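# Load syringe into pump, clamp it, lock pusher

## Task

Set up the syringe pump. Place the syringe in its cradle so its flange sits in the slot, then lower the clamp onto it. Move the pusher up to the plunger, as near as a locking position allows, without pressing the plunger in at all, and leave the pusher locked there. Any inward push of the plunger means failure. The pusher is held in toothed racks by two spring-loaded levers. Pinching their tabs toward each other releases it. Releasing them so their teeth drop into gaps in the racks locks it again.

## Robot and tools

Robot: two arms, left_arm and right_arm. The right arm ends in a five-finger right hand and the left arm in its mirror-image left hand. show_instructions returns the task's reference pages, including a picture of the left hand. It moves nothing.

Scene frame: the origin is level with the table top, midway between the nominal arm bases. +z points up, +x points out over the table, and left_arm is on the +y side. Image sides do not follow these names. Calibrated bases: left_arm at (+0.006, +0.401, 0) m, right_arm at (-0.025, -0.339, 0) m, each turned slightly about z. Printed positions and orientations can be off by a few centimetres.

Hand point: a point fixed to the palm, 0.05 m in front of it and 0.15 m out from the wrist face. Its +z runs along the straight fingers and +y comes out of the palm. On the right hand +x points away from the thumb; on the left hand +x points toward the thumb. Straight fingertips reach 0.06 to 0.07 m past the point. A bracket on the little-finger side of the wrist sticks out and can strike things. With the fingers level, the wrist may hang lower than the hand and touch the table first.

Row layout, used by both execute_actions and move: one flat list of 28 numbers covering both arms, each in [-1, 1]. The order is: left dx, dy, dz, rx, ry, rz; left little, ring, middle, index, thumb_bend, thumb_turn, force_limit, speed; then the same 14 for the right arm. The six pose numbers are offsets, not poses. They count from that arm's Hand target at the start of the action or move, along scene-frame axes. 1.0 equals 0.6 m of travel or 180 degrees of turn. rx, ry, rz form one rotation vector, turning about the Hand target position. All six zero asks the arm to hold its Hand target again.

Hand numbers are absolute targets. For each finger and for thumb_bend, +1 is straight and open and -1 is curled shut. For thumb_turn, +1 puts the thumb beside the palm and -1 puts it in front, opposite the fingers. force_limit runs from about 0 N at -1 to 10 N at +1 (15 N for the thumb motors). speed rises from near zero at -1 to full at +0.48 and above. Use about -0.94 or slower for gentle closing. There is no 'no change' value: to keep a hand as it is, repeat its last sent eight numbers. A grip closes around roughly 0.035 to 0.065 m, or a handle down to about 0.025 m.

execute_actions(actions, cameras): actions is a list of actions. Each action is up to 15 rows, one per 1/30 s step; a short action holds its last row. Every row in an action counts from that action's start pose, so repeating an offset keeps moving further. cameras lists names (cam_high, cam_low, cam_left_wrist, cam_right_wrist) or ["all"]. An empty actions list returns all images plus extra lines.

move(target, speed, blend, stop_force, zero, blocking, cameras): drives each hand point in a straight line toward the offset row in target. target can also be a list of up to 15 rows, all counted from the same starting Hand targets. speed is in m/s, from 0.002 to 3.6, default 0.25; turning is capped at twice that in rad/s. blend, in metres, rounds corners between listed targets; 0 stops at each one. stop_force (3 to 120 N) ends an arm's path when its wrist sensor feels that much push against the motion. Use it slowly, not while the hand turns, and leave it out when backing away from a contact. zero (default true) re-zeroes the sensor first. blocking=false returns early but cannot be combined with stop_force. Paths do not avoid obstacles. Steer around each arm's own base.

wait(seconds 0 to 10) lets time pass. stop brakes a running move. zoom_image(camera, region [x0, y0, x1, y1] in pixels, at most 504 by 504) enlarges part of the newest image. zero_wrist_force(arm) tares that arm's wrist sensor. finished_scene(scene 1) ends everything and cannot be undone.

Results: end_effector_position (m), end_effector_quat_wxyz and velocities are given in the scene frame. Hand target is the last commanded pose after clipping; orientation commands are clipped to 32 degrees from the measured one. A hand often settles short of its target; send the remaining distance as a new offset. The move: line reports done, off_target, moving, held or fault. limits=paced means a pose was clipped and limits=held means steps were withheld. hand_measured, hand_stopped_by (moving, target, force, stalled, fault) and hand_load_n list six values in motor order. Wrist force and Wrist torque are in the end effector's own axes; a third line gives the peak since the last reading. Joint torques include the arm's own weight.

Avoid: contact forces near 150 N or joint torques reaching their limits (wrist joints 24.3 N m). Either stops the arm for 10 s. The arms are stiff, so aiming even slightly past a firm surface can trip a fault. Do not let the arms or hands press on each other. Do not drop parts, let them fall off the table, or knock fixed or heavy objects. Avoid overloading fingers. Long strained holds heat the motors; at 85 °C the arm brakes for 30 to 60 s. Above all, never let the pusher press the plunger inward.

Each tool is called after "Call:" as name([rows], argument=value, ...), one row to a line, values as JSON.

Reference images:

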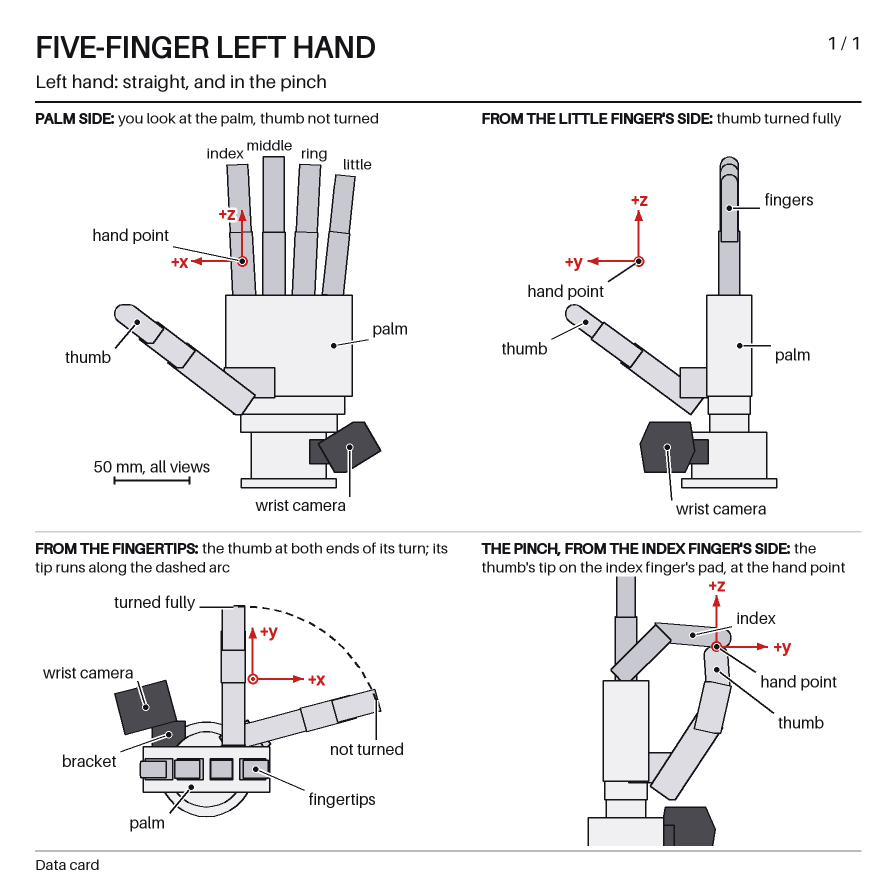

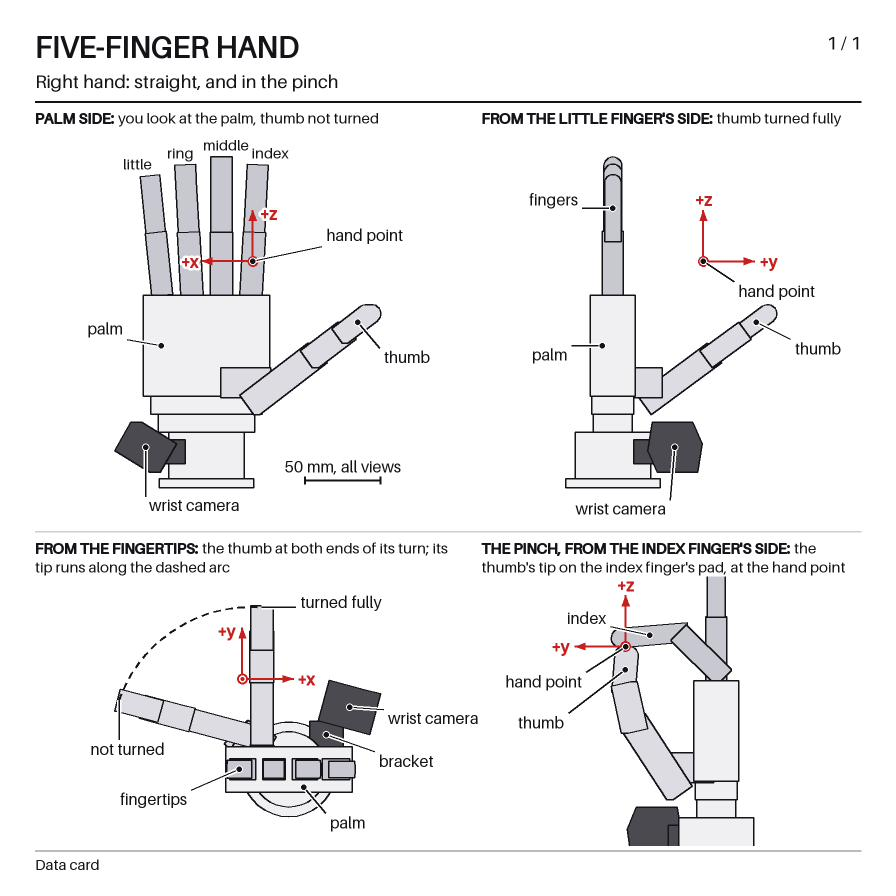

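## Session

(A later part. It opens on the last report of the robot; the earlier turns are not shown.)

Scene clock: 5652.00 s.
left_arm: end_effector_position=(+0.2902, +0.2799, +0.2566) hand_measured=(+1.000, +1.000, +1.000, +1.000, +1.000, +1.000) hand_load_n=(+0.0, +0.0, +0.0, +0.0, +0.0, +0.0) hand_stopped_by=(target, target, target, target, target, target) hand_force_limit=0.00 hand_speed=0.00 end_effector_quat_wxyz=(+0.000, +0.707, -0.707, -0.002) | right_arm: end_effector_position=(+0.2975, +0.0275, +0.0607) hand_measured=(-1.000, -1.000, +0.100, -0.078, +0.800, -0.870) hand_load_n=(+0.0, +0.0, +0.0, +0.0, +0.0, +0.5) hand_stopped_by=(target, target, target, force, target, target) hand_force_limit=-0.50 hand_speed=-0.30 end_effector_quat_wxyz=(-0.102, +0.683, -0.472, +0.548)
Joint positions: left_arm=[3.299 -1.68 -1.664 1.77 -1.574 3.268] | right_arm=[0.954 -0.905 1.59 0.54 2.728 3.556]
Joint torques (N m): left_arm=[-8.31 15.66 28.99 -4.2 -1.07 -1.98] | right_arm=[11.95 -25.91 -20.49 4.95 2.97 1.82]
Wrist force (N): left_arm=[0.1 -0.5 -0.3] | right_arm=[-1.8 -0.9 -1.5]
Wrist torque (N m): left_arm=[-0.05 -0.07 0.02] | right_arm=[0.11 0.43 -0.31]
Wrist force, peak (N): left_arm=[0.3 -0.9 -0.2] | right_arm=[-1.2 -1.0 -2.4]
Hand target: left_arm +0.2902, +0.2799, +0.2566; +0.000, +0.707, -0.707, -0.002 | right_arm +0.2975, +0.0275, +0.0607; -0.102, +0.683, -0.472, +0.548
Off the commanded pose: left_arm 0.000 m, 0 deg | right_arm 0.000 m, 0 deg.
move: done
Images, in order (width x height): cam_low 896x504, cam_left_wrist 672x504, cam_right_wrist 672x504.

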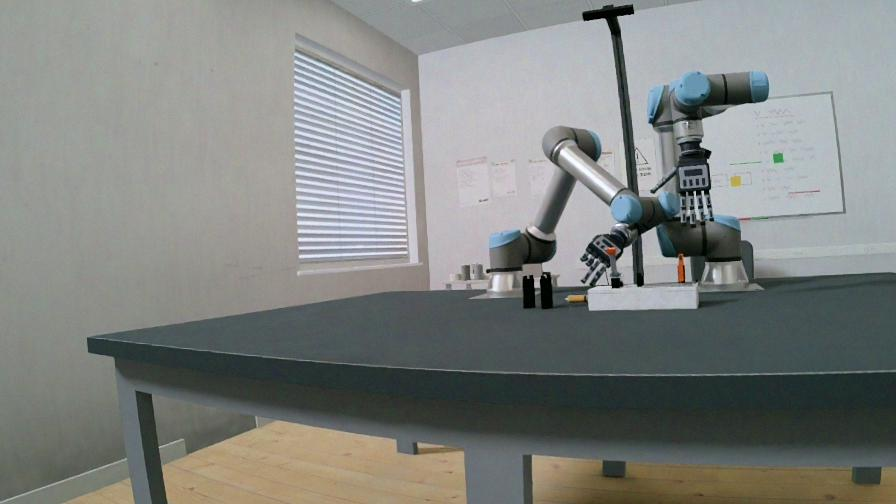

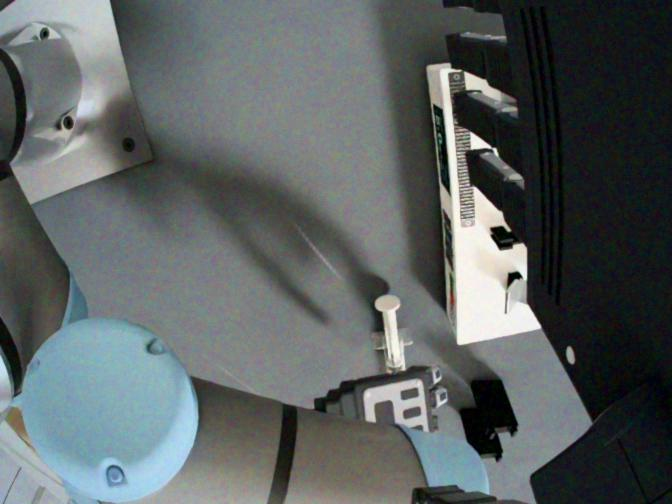

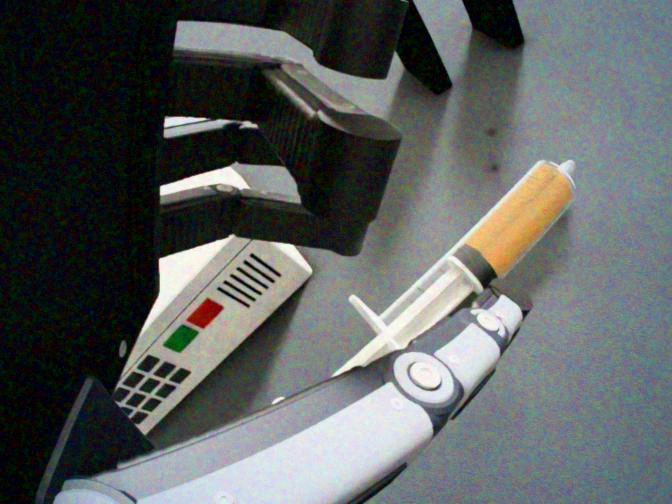

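Call:
move([
  [0,0,0,0,0,0,1,1,1,1,1,1,0,0,0,-0.0067,0,0,0,0,-1,-1,1,-0.3,0.8,-0.87,-0.5,-0.3],
  [0,0,0,0,0,0,1,1,1,1,1,1,0,0,0,-0.0067,-0.05,0,0,0,-1,-1,1,-0.3,0.8,-0.87,-0.5,-0.3],
], speed=0.04, cameras=[])

Call:
move(target=[0,0,0,0,0,0,1,1,1,1,1,1,0,0,0,0,-0.0162,0,0,0,-1,-1,1,-0.3,0.8,-0.87,-0.5,-0.3], speed=0.02, stop_force=3, cameras=["cam_low","cam_left_wrist","cam_right_wrist","cam_high"])

Call:
zoom_image(camera="cam_low", region=[540, 230, 620, 310])

Call:
zoom_image(camera="cam_left_wrist", region=[340, 270, 460, 430])

Call:
zoom_image(camera="cam_high", region=[430, 180, 490, 230])

Scene clock: 5717.90 s.
left_arm: end_effector_position=(+0.2902, +0.2799, +0.2566) hand_measured=(+1.000, +1.000, +1.000, +1.000, +1.000, +1.000) hand_load_n=(+0.0, +0.0, +0.0, +0.0, +0.0, -0.5) hand_stopped_by=(target, target, target, target, target, target) hand_force_limit=0.00 hand_speed=0.00 end_effector_quat_wxyz=(+0.000, +0.707, -0.707, -0.002) | right_arm: end_effector_position=(+0.2975, +0.0235, +0.0308) hand_measured=(-1.000, -1.000, +1.000, -0.078, +0.800, -0.870) hand_load_n=(+0.0, +0.0, +0.0, +0.0, +0.0, +0.0) hand_stopped_by=(target, target, target, force, target, target) hand_force_limit=-0.50 hand_speed=-0.30 end_effector_quat_wxyz=(-0.102, +0.683, -0.472, +0.548)
Joint positions: left_arm=[3.299 -1.68 -1.664 1.77 -1.574 3.268] | right_arm=[0.95 -0.868 1.617 0.466 2.726 3.545]
Joint torques (N m): left_arm=[-8.43 14.73 28.96 -3.98 -1.06 -2.05] | right_arm=[-10.62 -26.79 -2.43 -0.61 -0.25 -1.52]
Wrist force (N): left_arm=[0.2 -0.6 0.1] | right_arm=[-1.2 -0.8 -1.7]
Wrist torque (N m): left_arm=[-0.10 -0.07 0.03] | right_arm=[0.14 0.34 -0.18]
Wrist force, peak (N): left_arm=[0.1 -1.0 0.0] | right_arm=[-2.2 -0.8 -1.8]
Hand target: left_arm +0.2902, +0.2799, +0.2566; +0.000, +0.707, -0.707, -0.002 | right_arm +0.2975, +0.0235, +0.0307; -0.102, +0.683, -0.472, +0.548
Off the commanded pose: left_arm 0.000 m, 0 deg | right_arm 0.000 m, 0 deg.
move: done
No camera images: "cameras" was empty.

Scene clock: 5719.23 s.
left_arm: end_effector_position=(+0.2902, +0.2799, +0.2566) hand_measured=(+1.000, +1.000, +1.000, +1.000, +1.000, +1.000) hand_load_n=(+0.0, +0.0, +0.0, +0.0, +0.0, +0.0) hand_stopped_by=(target, target, target, target, target, target) hand_force_limit=0.00 hand_speed=0.00 end_effector_quat_wxyz=(+0.000, +0.707, -0.707, -0.002) | right_arm: end_effector_position=(+0.2975, +0.0235, +0.0210) hand_measured=(-1.000, -1.000, +1.000, -0.078, +0.800, -0.870) hand_load_n=(+0.0, +0.0, +0.0, +0.0, +0.0, +0.5) hand_stopped_by=(target, target, target, force, target, target) hand_force_limit=-0.50 hand_speed=-0.30 end_effector_quat_wxyz=(-0.102, +0.683, -0.472, +0.548)
Joint positions: left_arm=[3.299 -1.68 -1.664 1.77 -1.574 3.268] | right_arm=[0.95 -0.852 1.621 0.447 2.726 3.545]
Joint torques (N m): left_arm=[-7.26 15.82 29.03 -4.09 -0.83 -2.02] | right_arm=[-10.99 -27.11 -1.89 -0.54 -0.28 -0.52]
Wrist force (N): left_arm=[0.1 -0.5 0.0] | right_arm=[-1.8 -1.1 -1.7]
Wrist torque (N m): left_arm=[-0.08 -0.06 0.02] | right_arm=[0.09 0.43 -0.23]
Wrist force, peak (N): left_arm=[0.3 -0.9 -0.1] | right_arm=[-1.8 -1.4 -1.8]
Hand target: left_arm +0.2902, +0.2799, +0.2566; +0.000, +0.707, -0.707, -0.002 | right_arm +0.2975, +0.0235, +0.0210; -0.102, +0.683, -0.472, +0.548
Off the commanded pose: left_arm 0.000 m, 0 deg | right_arm 0.000 m, 0 deg.
move: done

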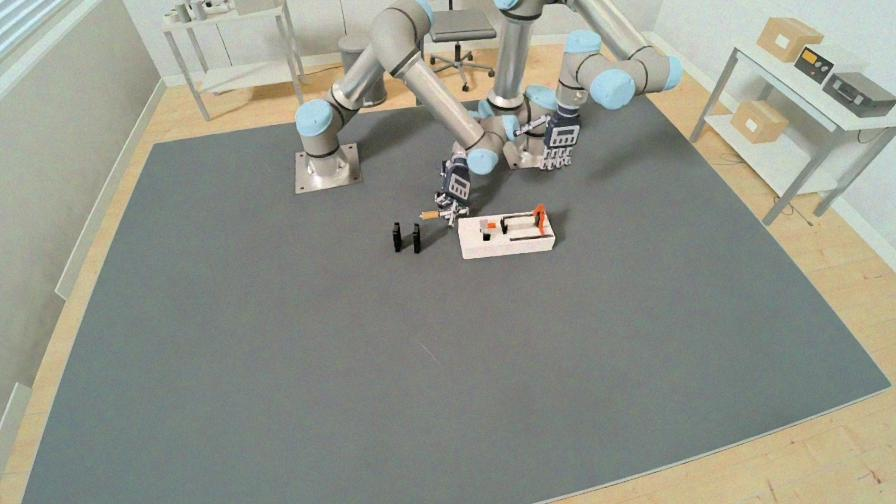

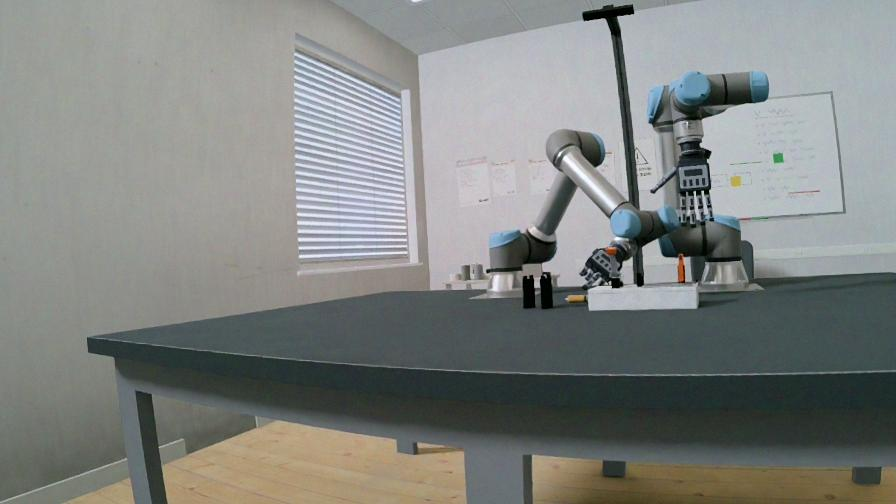

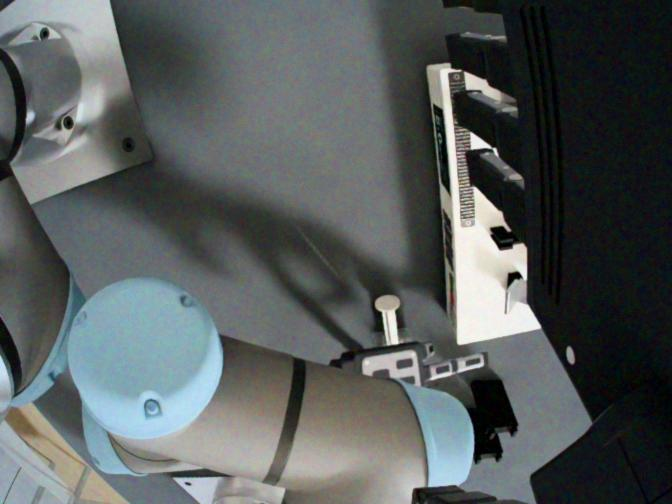

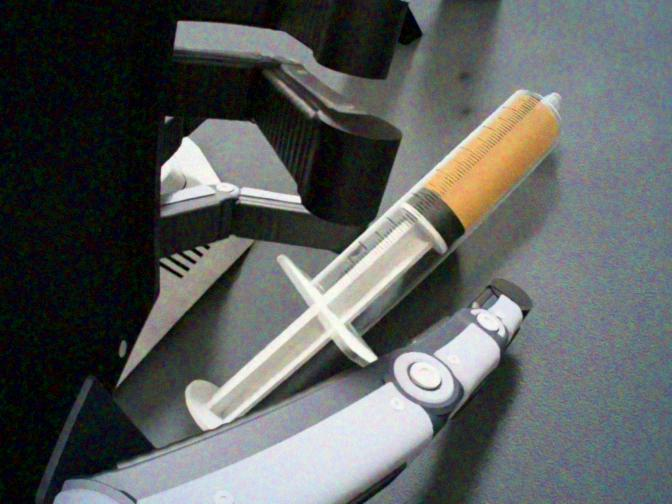

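Scaled by 6.300 from the camera's 896x504 image, which has a finer 1280x720 frame.

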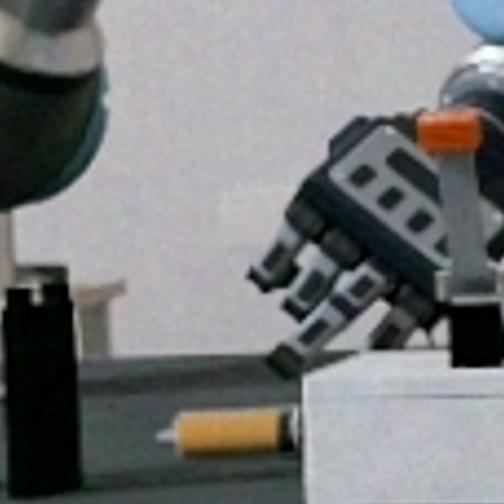

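Scaled by 3.150 from the camera's 672x504 image, which has a finer 960x720 frame.

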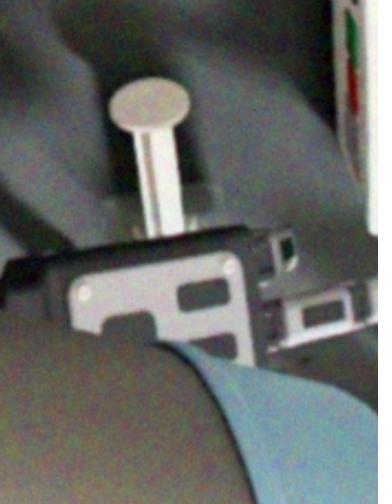

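Scaled by 8.400 from the camera's 896x504 image, which has a finer 1280x720 frame.

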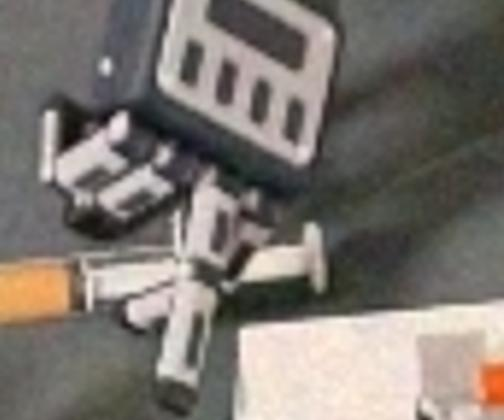

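Call:
move(target=[0,0,0,0,0,0,1,1,1,1,1,1,0,0,0,0,0,0,0,0,-1,-1,1,-0.3,0.2,-0.87,-0.5,-0.85], speed=0.02, cameras=["cam_left_wrist","cam_right_wrist","cam_high"])

Call:
zoom_image(camera="cam_left_wrist", region=[340, 270, 460, 430])

Call:
zoom_image(camera="cam_high", region=[430, 180, 490, 230])

Scene clock: 5736.53 s.
left_arm: end_effector_position=(+0.2902, +0.2799, +0.2566) hand_measured=(+1.000, +1.000, +1.000, +1.000, +1.000, +1.000) hand_load_n=(+0.0, +0.0, +0.0, +0.0, +0.0, +0.0) hand_stopped_by=(target, target, target, target, target, target) hand_force_limit=0.00 hand_speed=0.00 end_effector_quat_wxyz=(+0.000, +0.707, -0.707, -0.002) | right_arm: end_effector_position=(+0.2975, +0.0235, +0.0210) hand_measured=(-1.000, -1.000, +1.000, -0.078, +0.380, -0.870) hand_load_n=(+0.0, +0.0, +0.0, +3.0, +4.0, -1.0) hand_stopped_by=(target, target, target, force, force, target) hand_force_limit=-0.50 hand_speed=-0.85 end_effector_quat_wxyz=(-0.102, +0.683, -0.472, +0.548)
Joint positions: left_arm=[3.299 -1.68 -1.664 1.77 -1.574 3.268] | right_arm=[0.95 -0.852 1.621 0.447 2.726 3.545]
Joint torques (N m): left_arm=[-7.46 16.01 28.93 -4.04 -0.85 -1.89] | right_arm=[-10.31 -26.54 -2.59 -0.54 -0.3 -1.6]
Wrist force (N): left_arm=[-0.1 -0.9 -0.2] | right_arm=[-1.4 -1.0 -1.9]
Wrist torque (N m): left_arm=[-0.13 -0.03 0.02] | right_arm=[0.14 0.42 -0.21]
Wrist force, peak (N): left_arm=[0.3 -1.0 0.2] | right_arm=[-1.6 -1.5 -1.8]
Hand target: left_arm +0.2902, +0.2799, +0.2566; +0.000, +0.707, -0.707, -0.002 | right_arm +0.2975, +0.0235, +0.0210; -0.102, +0.683, -0.472, +0.548
Off the commanded pose: left_arm 0.000 m, 0 deg | right_arm 0.000 m, 0 deg.
move: done
Images, in order (width x height): cam_high 896x504, cam_left_wrist 672x504, cam_right_wrist 672x504.

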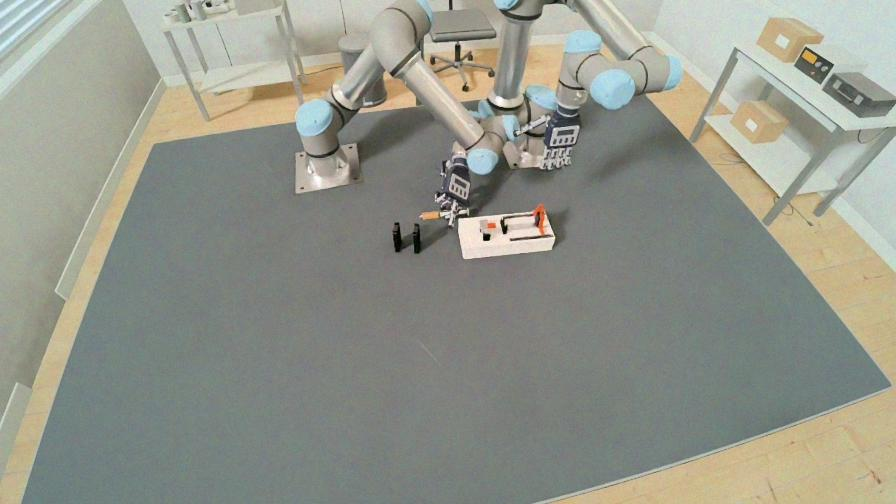

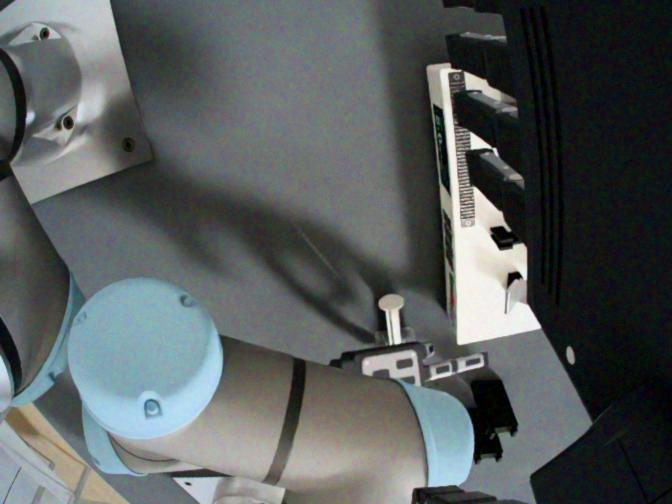

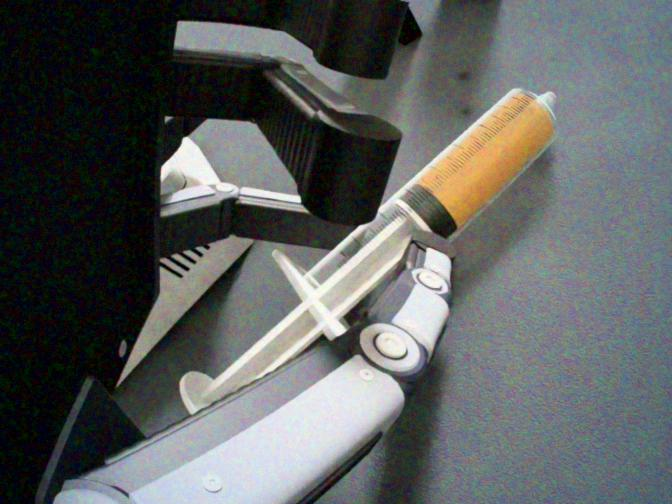

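Scaled by 3.150 from the camera's 672x504 image, which has a finer 960x720 frame.

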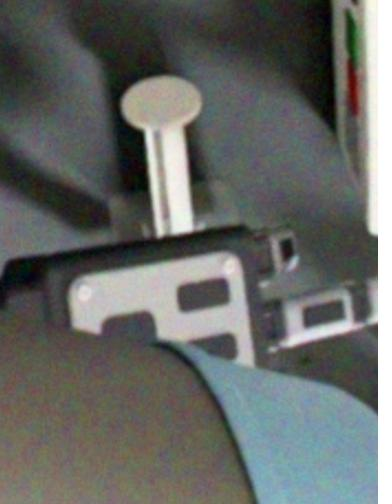

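Scaled by 8.400 from the camera's 896x504 image, which has a finer 1280x720 frame.

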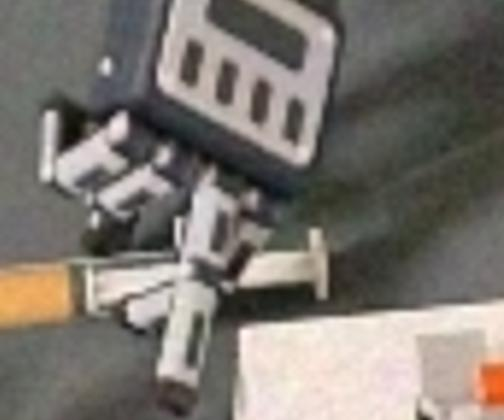

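Call:
move(target=[0,0,0,0,0,0,1,1,1,1,1,1,0,0,0,0,0.0083,0,0,0,-1,-1,1,-0.3,0.2,-0.87,-0.5,-0.85], speed=0.01, cameras=[])

Call:
move(target=[0,0,0,0,0,0,1,1,1,1,1,1,0,0,0,0,0.1,0,0,0,-1,-1,1,-0.3,0.2,-0.87,-0.5,-0.85], speed=0.04, cameras=["cam_left_wrist","cam_right_wrist","cam_low"])

Call:
zoom_image(camera="cam_low", region=[540, 230, 640, 310])

Call:
zoom_image(camera="cam_left_wrist", region=[340, 270, 460, 430])

Scene clock: 5747.47 s.
left_arm: end_effector_position=(+0.2902, +0.2799, +0.2566) hand_measured=(+1.000, +1.000, +1.000, +1.000, +1.000, +1.000) hand_load_n=(+0.0, +0.0, +0.0, +0.0, +0.0, +0.0) hand_stopped_by=(target, target, target, target, target, target) hand_force_limit=0.00 hand_speed=0.00 end_effector_quat_wxyz=(+0.000, +0.707, -0.707, -0.002) | right_arm: end_effector_position=(+0.2975, +0.0235, +0.0259) hand_measured=(-1.000, -1.000, +1.000, -0.078, +0.380, -0.870) hand_load_n=(+0.0, +0.0, +0.0, +3.5, +4.0, -1.0) hand_stopped_by=(target, target, target, force, force, target) hand_force_limit=-0.50 hand_speed=-0.85 end_effector_quat_wxyz=(-0.102, +0.683, -0.472, +0.548)
Joint positions: left_arm=[3.299 -1.68 -1.664 1.77 -1.574 3.268] | right_arm=[0.95 -0.86 1.619 0.456 2.726 3.545]
Joint torques (N m): left_arm=[-7.69 16.24 29.14 -4.02 -0.77 -1.97] | right_arm=[-10.85 -47.93 -21.03 5.11 -0.31 -1.16]
Wrist force (N): left_arm=[0.1 -0.6 -0.1] | right_arm=[-1.5 -0.5 -1.4]
Wrist torque (N m): left_arm=[-0.08 -0.06 0.02] | right_arm=[0.14 0.35 -0.18]
Wrist force, peak (N): left_arm=[0.2 -0.9 -0.4] | right_arm=[-2.1 -0.9 -2.0]
Hand target: left_arm +0.2902, +0.2799, +0.2566; +0.000, +0.707, -0.707, -0.002 | right_arm +0.2975, +0.0235, +0.0260; -0.102, +0.683, -0.472, +0.548
Off the commanded pose: left_arm 0.000 m, 0 deg | right_arm 0.000 m, 0 deg.
move: done
No camera images: "cameras" was empty.

Scene clock: 5749.37 s.
left_arm: end_effector_position=(+0.2902, +0.2799, +0.2566) hand_measured=(+1.000, +1.000, +1.000, +1.000, +1.000, +1.000) hand_load_n=(+0.0, +0.0, +0.0, +0.0, +0.0, +0.0) hand_stopped_by=(target, target, target, target, target, target) hand_force_limit=0.00 hand_speed=0.00 end_effector_quat_wxyz=(+0.000, +0.707, -0.707, -0.002) | right_arm: end_effector_position=(+0.2975, +0.0235, +0.0859) hand_measured=(-1.000, -1.000, +1.000, -0.078, +0.380, -0.870) hand_load_n=(+0.0, +0.0, -0.5, +3.5, +3.5, -1.0) hand_stopped_by=(target, target, target, force, force, target) hand_force_limit=-0.50 hand_speed=-0.85 end_effector_quat_wxyz=(-0.102, +0.683, -0.472, +0.548)
Joint positions: left_arm=[3.299 -1.68 -1.664 1.77 -1.574 3.268] | right_arm=[0.95 -0.951 1.589 0.577 2.726 3.545]
Joint torques (N m): left_arm=[-7.76 16.22 28.02 -3.96 -0.78 -1.92] | right_arm=[-9.05 -46.04 -23.97 5.2 -0.17 1.3]
Wrist force (N): left_arm=[0.3 -0.4 0.0] | right_arm=[-1.6 -0.6 -1.6]
Wrist torque (N m): left_arm=[-0.06 -0.09 0.03] | right_arm=[0.13 0.37 -0.20]
Wrist force, peak (N): left_arm=[0.5 -0.7 -0.1] | right_arm=[-1.7 -1.0 -1.7]
Hand target: left_arm +0.2902, +0.2799, +0.2566; +0.000, +0.707, -0.707, -0.002 | right_arm +0.2975, +0.0235, +0.0860; -0.102, +0.683, -0.472, +0.548
Off the commanded pose: left_arm 0.000 m, 0 deg | right_arm 0.000 m, 0 deg.
move: done
Images, in order (width x height): cam_low 896x504, cam_left_wrist 672x504, cam_right_wrist 672x504.

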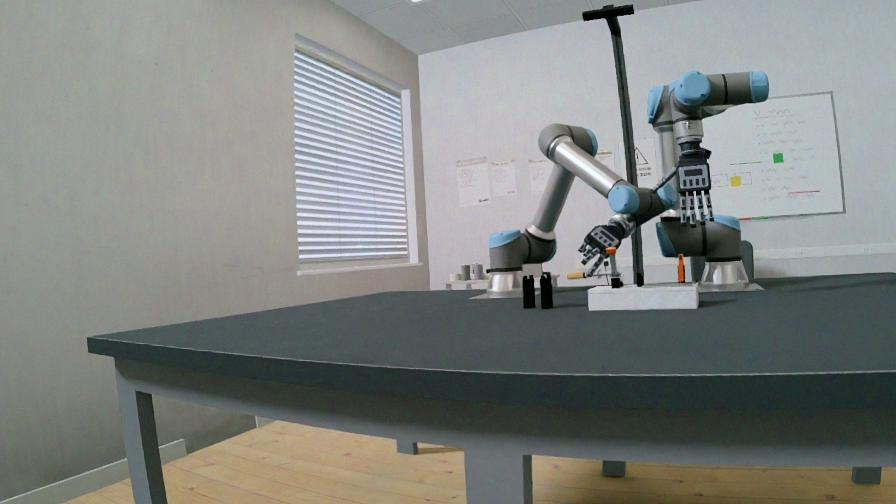

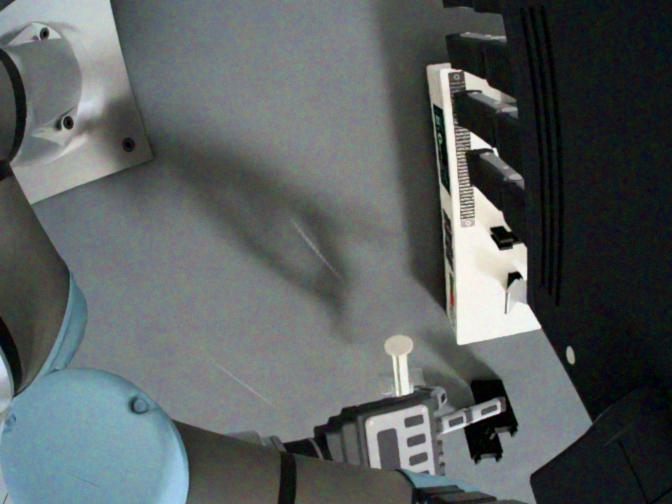

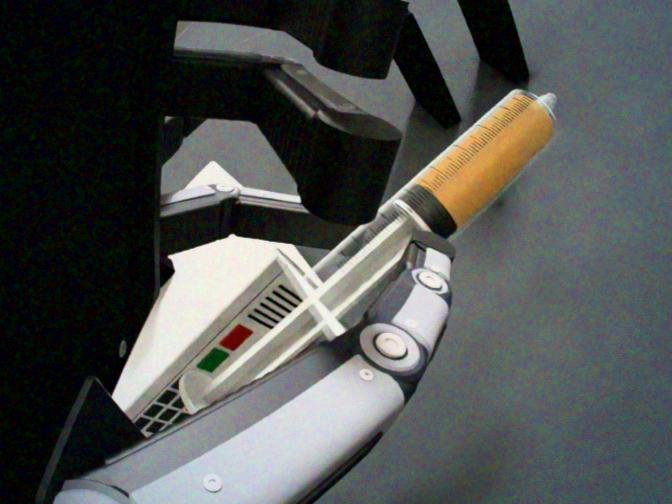

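Scaled by 5.040 from the camera's 896x504 image, which has a finer 1280x720 frame.

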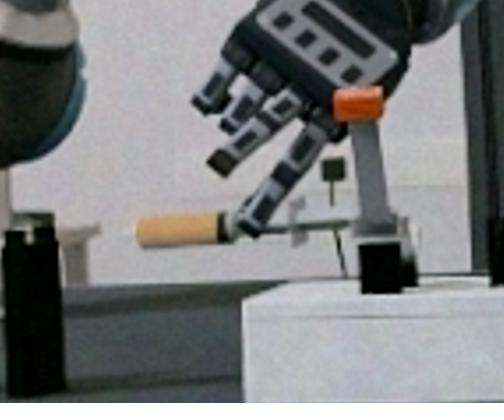

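Scaled by 3.150 from the camera's 672x504 image, which has a finer 960x720 frame.

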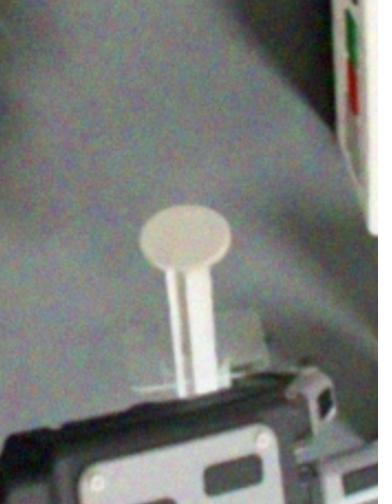

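Call:
move([
  [0.1,0.1,0.08,0,0,0,1,1,1,1,1,1,0,0,0,0,0.19,0,0,0,-1,-1,1,-0.3,0.2,-0.87,-0.5,-0.85],
  [0.1833,0.1667,0.0757,0,0,0,1,1,1,1,1,1,0,0,0.211,0,0.19,0,0,0,-1,-1,1,-0.3,0.2,-0.87,-0.5,-0.85],
  [0.1833,0.1667,0.0757,0,0,0,1,1,1,1,1,1,0,0,0.211,0.1992,0.19,0,0,0,-1,-1,1,-0.3,0.2,-0.87,-0.5,-0.85],
  [0.1833,0.1667,0.0757,0,0,0,1,1,1,1,1,1,0,0,0.211,0.1992,0.065,0,0,0,-1,-1,1,-0.3,0.2,-0.87,-0.5,-0.85],
], speed=0.1, blend=[0.01,0.01,0.01,0], cameras=["cam_left_wrist","cam_high","cam_low"])

Call:
zoom_image(camera="cam_low", region=[600, 235, 672, 295])

Call:
zoom_image(camera="cam_left_wrist", region=[360, 250, 480, 400])

Scene clock: 5792.70 s.
left_arm: end_effector_position=(+0.4002, +0.3799, +0.3020) hand_measured=(+1.000, +1.000, +1.000, +1.000, +1.000, +1.000) hand_load_n=(+0.0, +0.0, +0.0, +0.0, +0.0, +0.0) hand_stopped_by=(target, target, target, target, target, target) hand_force_limit=0.00 hand_speed=0.00 end_effector_quat_wxyz=(+0.000, +0.707, -0.707, -0.002) | right_arm: end_effector_position=(+0.4241, +0.1430, +0.1250) hand_measured=(-1.000, -1.000, +1.000, -0.078, +0.380, -0.870) hand_load_n=(+0.0, +0.0, +0.0, +3.5, +3.5, -0.5) hand_stopped_by=(target, target, target, force, force, target) hand_force_limit=-0.50 hand_speed=-0.85 end_effector_quat_wxyz=(-0.102, +0.683, -0.472, +0.548)
Joint positions: left_arm=[3.491 -1.913 -1.257 1.597 -1.574 3.46] | right_arm=[0.884 -0.653 0.897 0.84 2.7 3.401]
Joint torques (N m): left_arm=[8.81 24.63 29.32 -4.35 -1.31 2.16] | right_arm=[9.01 -37.37 -7.97 -0.69 0.01 -1.77]
Wrist force (N): left_arm=[0.1 -0.6 0.0] | right_arm=[-2.0 -0.7 -1.0]
Wrist torque (N m): left_arm=[-0.09 -0.05 -0.09] | right_arm=[0.09 0.40 -0.22]
Wrist force, peak (N): left_arm=[0.7 -0.7 0.0] | right_arm=[-2.1 -1.3 -1.5]
Hand target: left_arm +0.4002, +0.3799, +0.3020; +0.000, +0.707, -0.707, -0.002 | right_arm +0.4241, +0.1430, +0.1250; -0.102, +0.683, -0.472, +0.548
Off the commanded pose: left_arm 0.000 m, 0 deg | right_arm 0.000 m, 0 deg.
move: done
Images, in order (width x height): cam_high 896x504, cam_low 896x504, cam_left_wrist 672x504.

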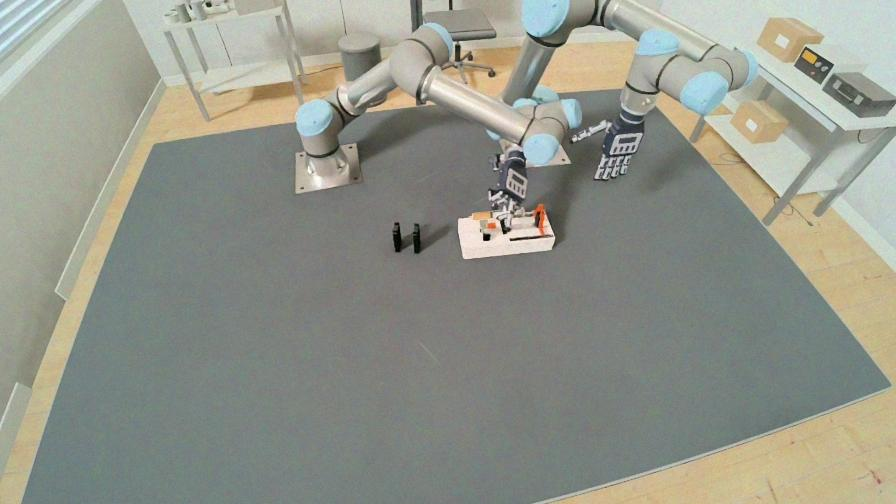

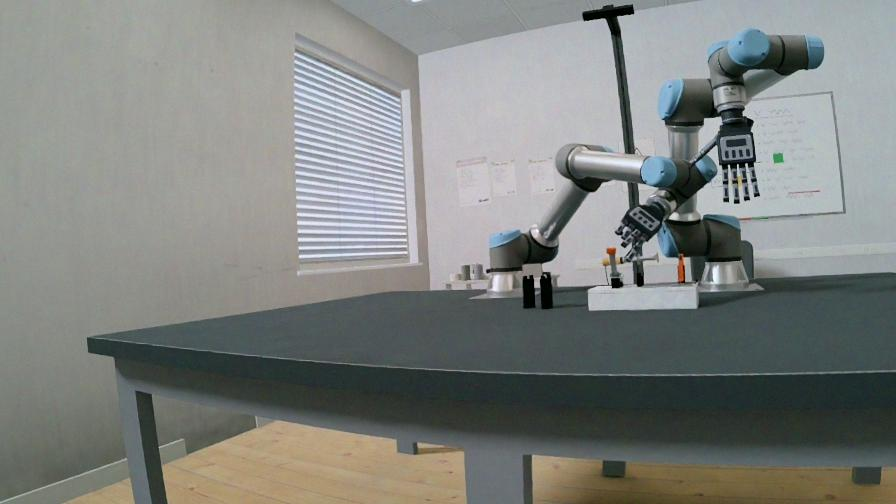

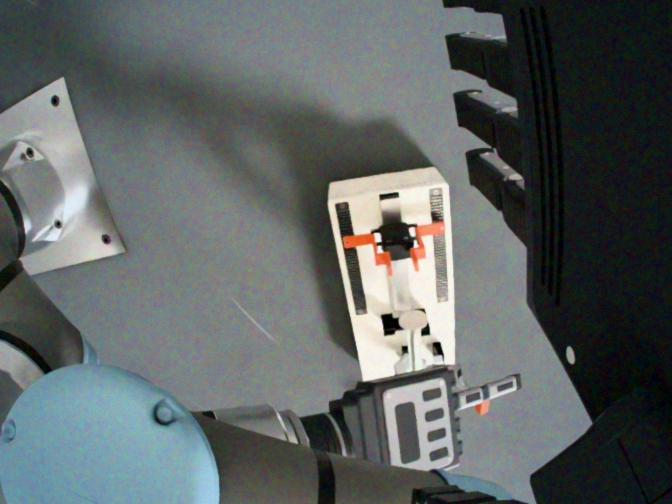

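Scaled by 7.000 from the camera's 896x504 image, which has a finer 1280x720 frame.

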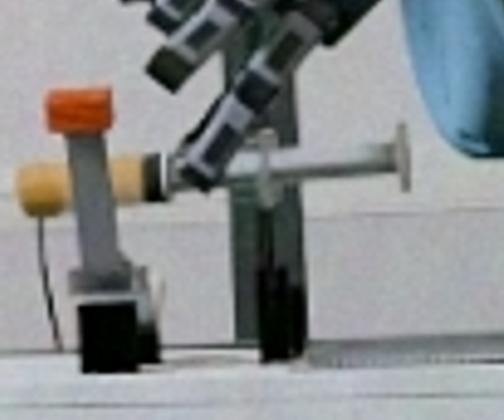

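Scaled by 3.360 from the camera's 672x504 image, which has a finer 960x720 frame.

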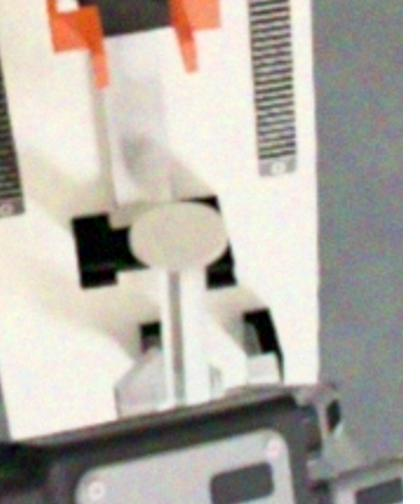

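Call:
move(target=[0,-0.1,-0.07,0,0,0,1,1,1,1,1,1,0,0,0,0.0095,-0.018,-0.0139,0.0008,0,-1,-1,1,-0.3,0.2,-0.87,-0.5,-0.85], speed=0.06, cameras=["cam_left_wrist","cam_low"])

Call:
zoom_image(camera="cam_low", region=[600, 240, 672, 300])

Call:
zoom_image(camera="cam_low", region=[632, 255, 650, 283])

Call:
zoom_image(camera="cam_left_wrist", region=[360, 250, 460, 400])

Scene clock: 5822.87 s.
left_arm: end_effector_position=(+0.4002, +0.3764, +0.2995) hand_measured=(+1.000, +1.000, +1.000, +1.000, +1.000, +1.000) hand_load_n=(+0.0, +0.0, +0.0, +0.0, +0.0, +0.0) hand_stopped_by=(target, target, target, target, target, target) hand_force_limit=0.00 hand_speed=0.00 end_effector_quat_wxyz=(+0.000, +0.707, -0.707, -0.002) | right_arm: end_effector_position=(+0.4241, +0.1441, +0.1229) hand_measured=(-1.000, -1.000, +1.000, -0.078, +0.380, -0.870) hand_load_n=(+0.0, +0.0, +0.0, +3.5, +3.5, -1.0) hand_stopped_by=(target, target, target, force, force, target) hand_force_limit=-0.50 hand_speed=-0.85 end_effector_quat_wxyz=(-0.099, +0.683, -0.470, +0.550)
Joint positions: left_arm=[3.483 -1.913 -1.263 1.603 -1.574 3.452] | right_arm=[0.886 -0.643 0.887 0.846 2.705 3.4]
Joint torques (N m): left_arm=[9.43 34.1 30.15 -4.43 -0.15 2.3] | right_arm=[12.05 -37.53 -26.9 5.06 3.05 -0.07]
Wrist force (N): left_arm=[0.0 -0.7 0.2] | right_arm=[-1.7 -0.4 -1.2]
Wrist torque (N m): left_arm=[-0.12 -0.03 -0.08] | right_arm=[0.14 0.35 -0.19]
Wrist force, peak (N): left_arm=[1.9 -0.5 1.1] | right_arm=[-2.1 -0.4 -1.8]
Hand target: left_arm +0.4002, +0.3764, +0.2996; +0.000, +0.707, -0.707, -0.002 (not the last commanded pose) | right_arm +0.4241, +0.1441, +0.1229; -0.099, +0.683, -0.470, +0.550 (not the last commanded pose)
Off the commanded pose: left_arm 0.069 m, 0 deg | right_arm 0.010 m, 2 deg.
move: held (left_arm; a check stopped the path), off_target (right_arm; braked when a check withheld steps of left_arm); limits=held
pose unreachable (left arm): on one or more control steps of this call, first in action 0 (counted from 0), this arm could not follow its commanded pose, so it was not sent that pose on those steps. It may still have moved: this result reports where it is.
cause: moving toward the commanded pose would bring a part of the arm too close to another arm (a part of this arm just beyond joint 6 (wrist 3) and a part of the right arm just beyond its joint 3 (elbow), along the way the arms are being sent, or toward where that arm still pushes).
Images, in order (width x height): cam_low 896x504, cam_left_wrist 672x504.

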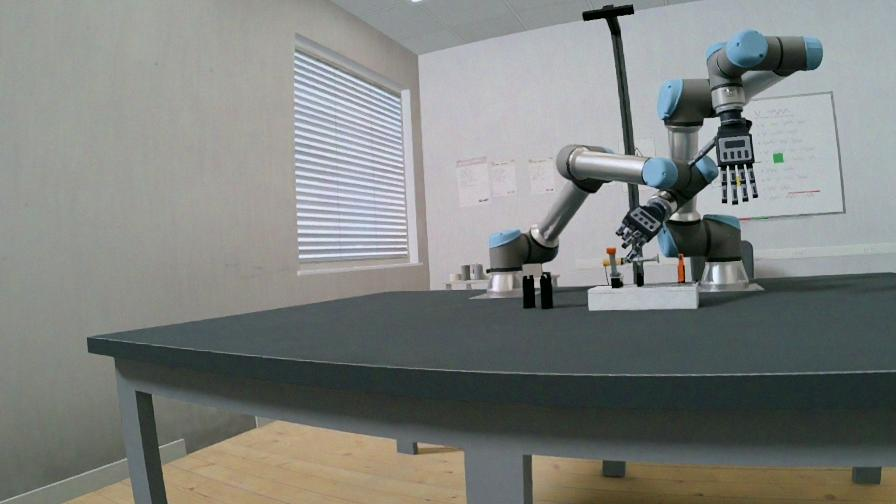

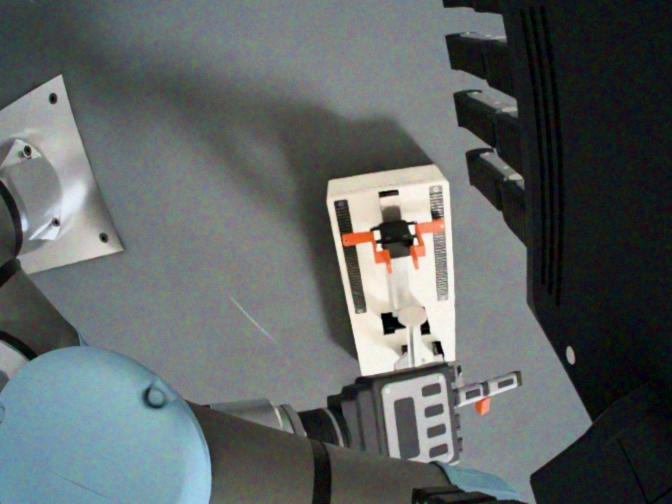

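Scaled by 7.000 from the camera's 896x504 image, which has a finer 1280x720 frame.

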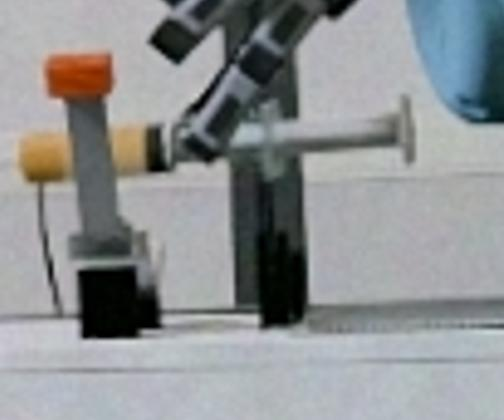

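Scaled by 18.000 from the camera's 896x504 image, which has a finer 1280x720 frame.

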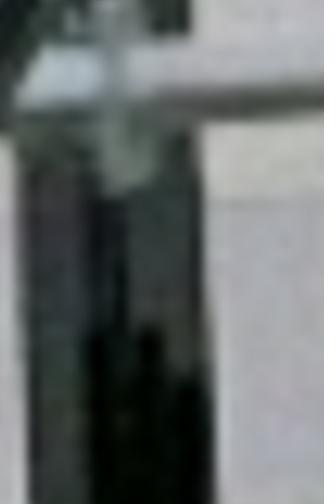

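Scaled by 3.360 from the camera's 672x504 image, which has a finer 960x720 frame.

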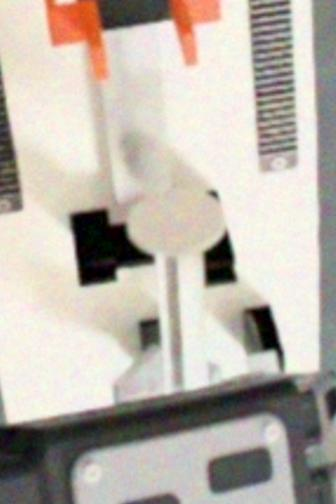

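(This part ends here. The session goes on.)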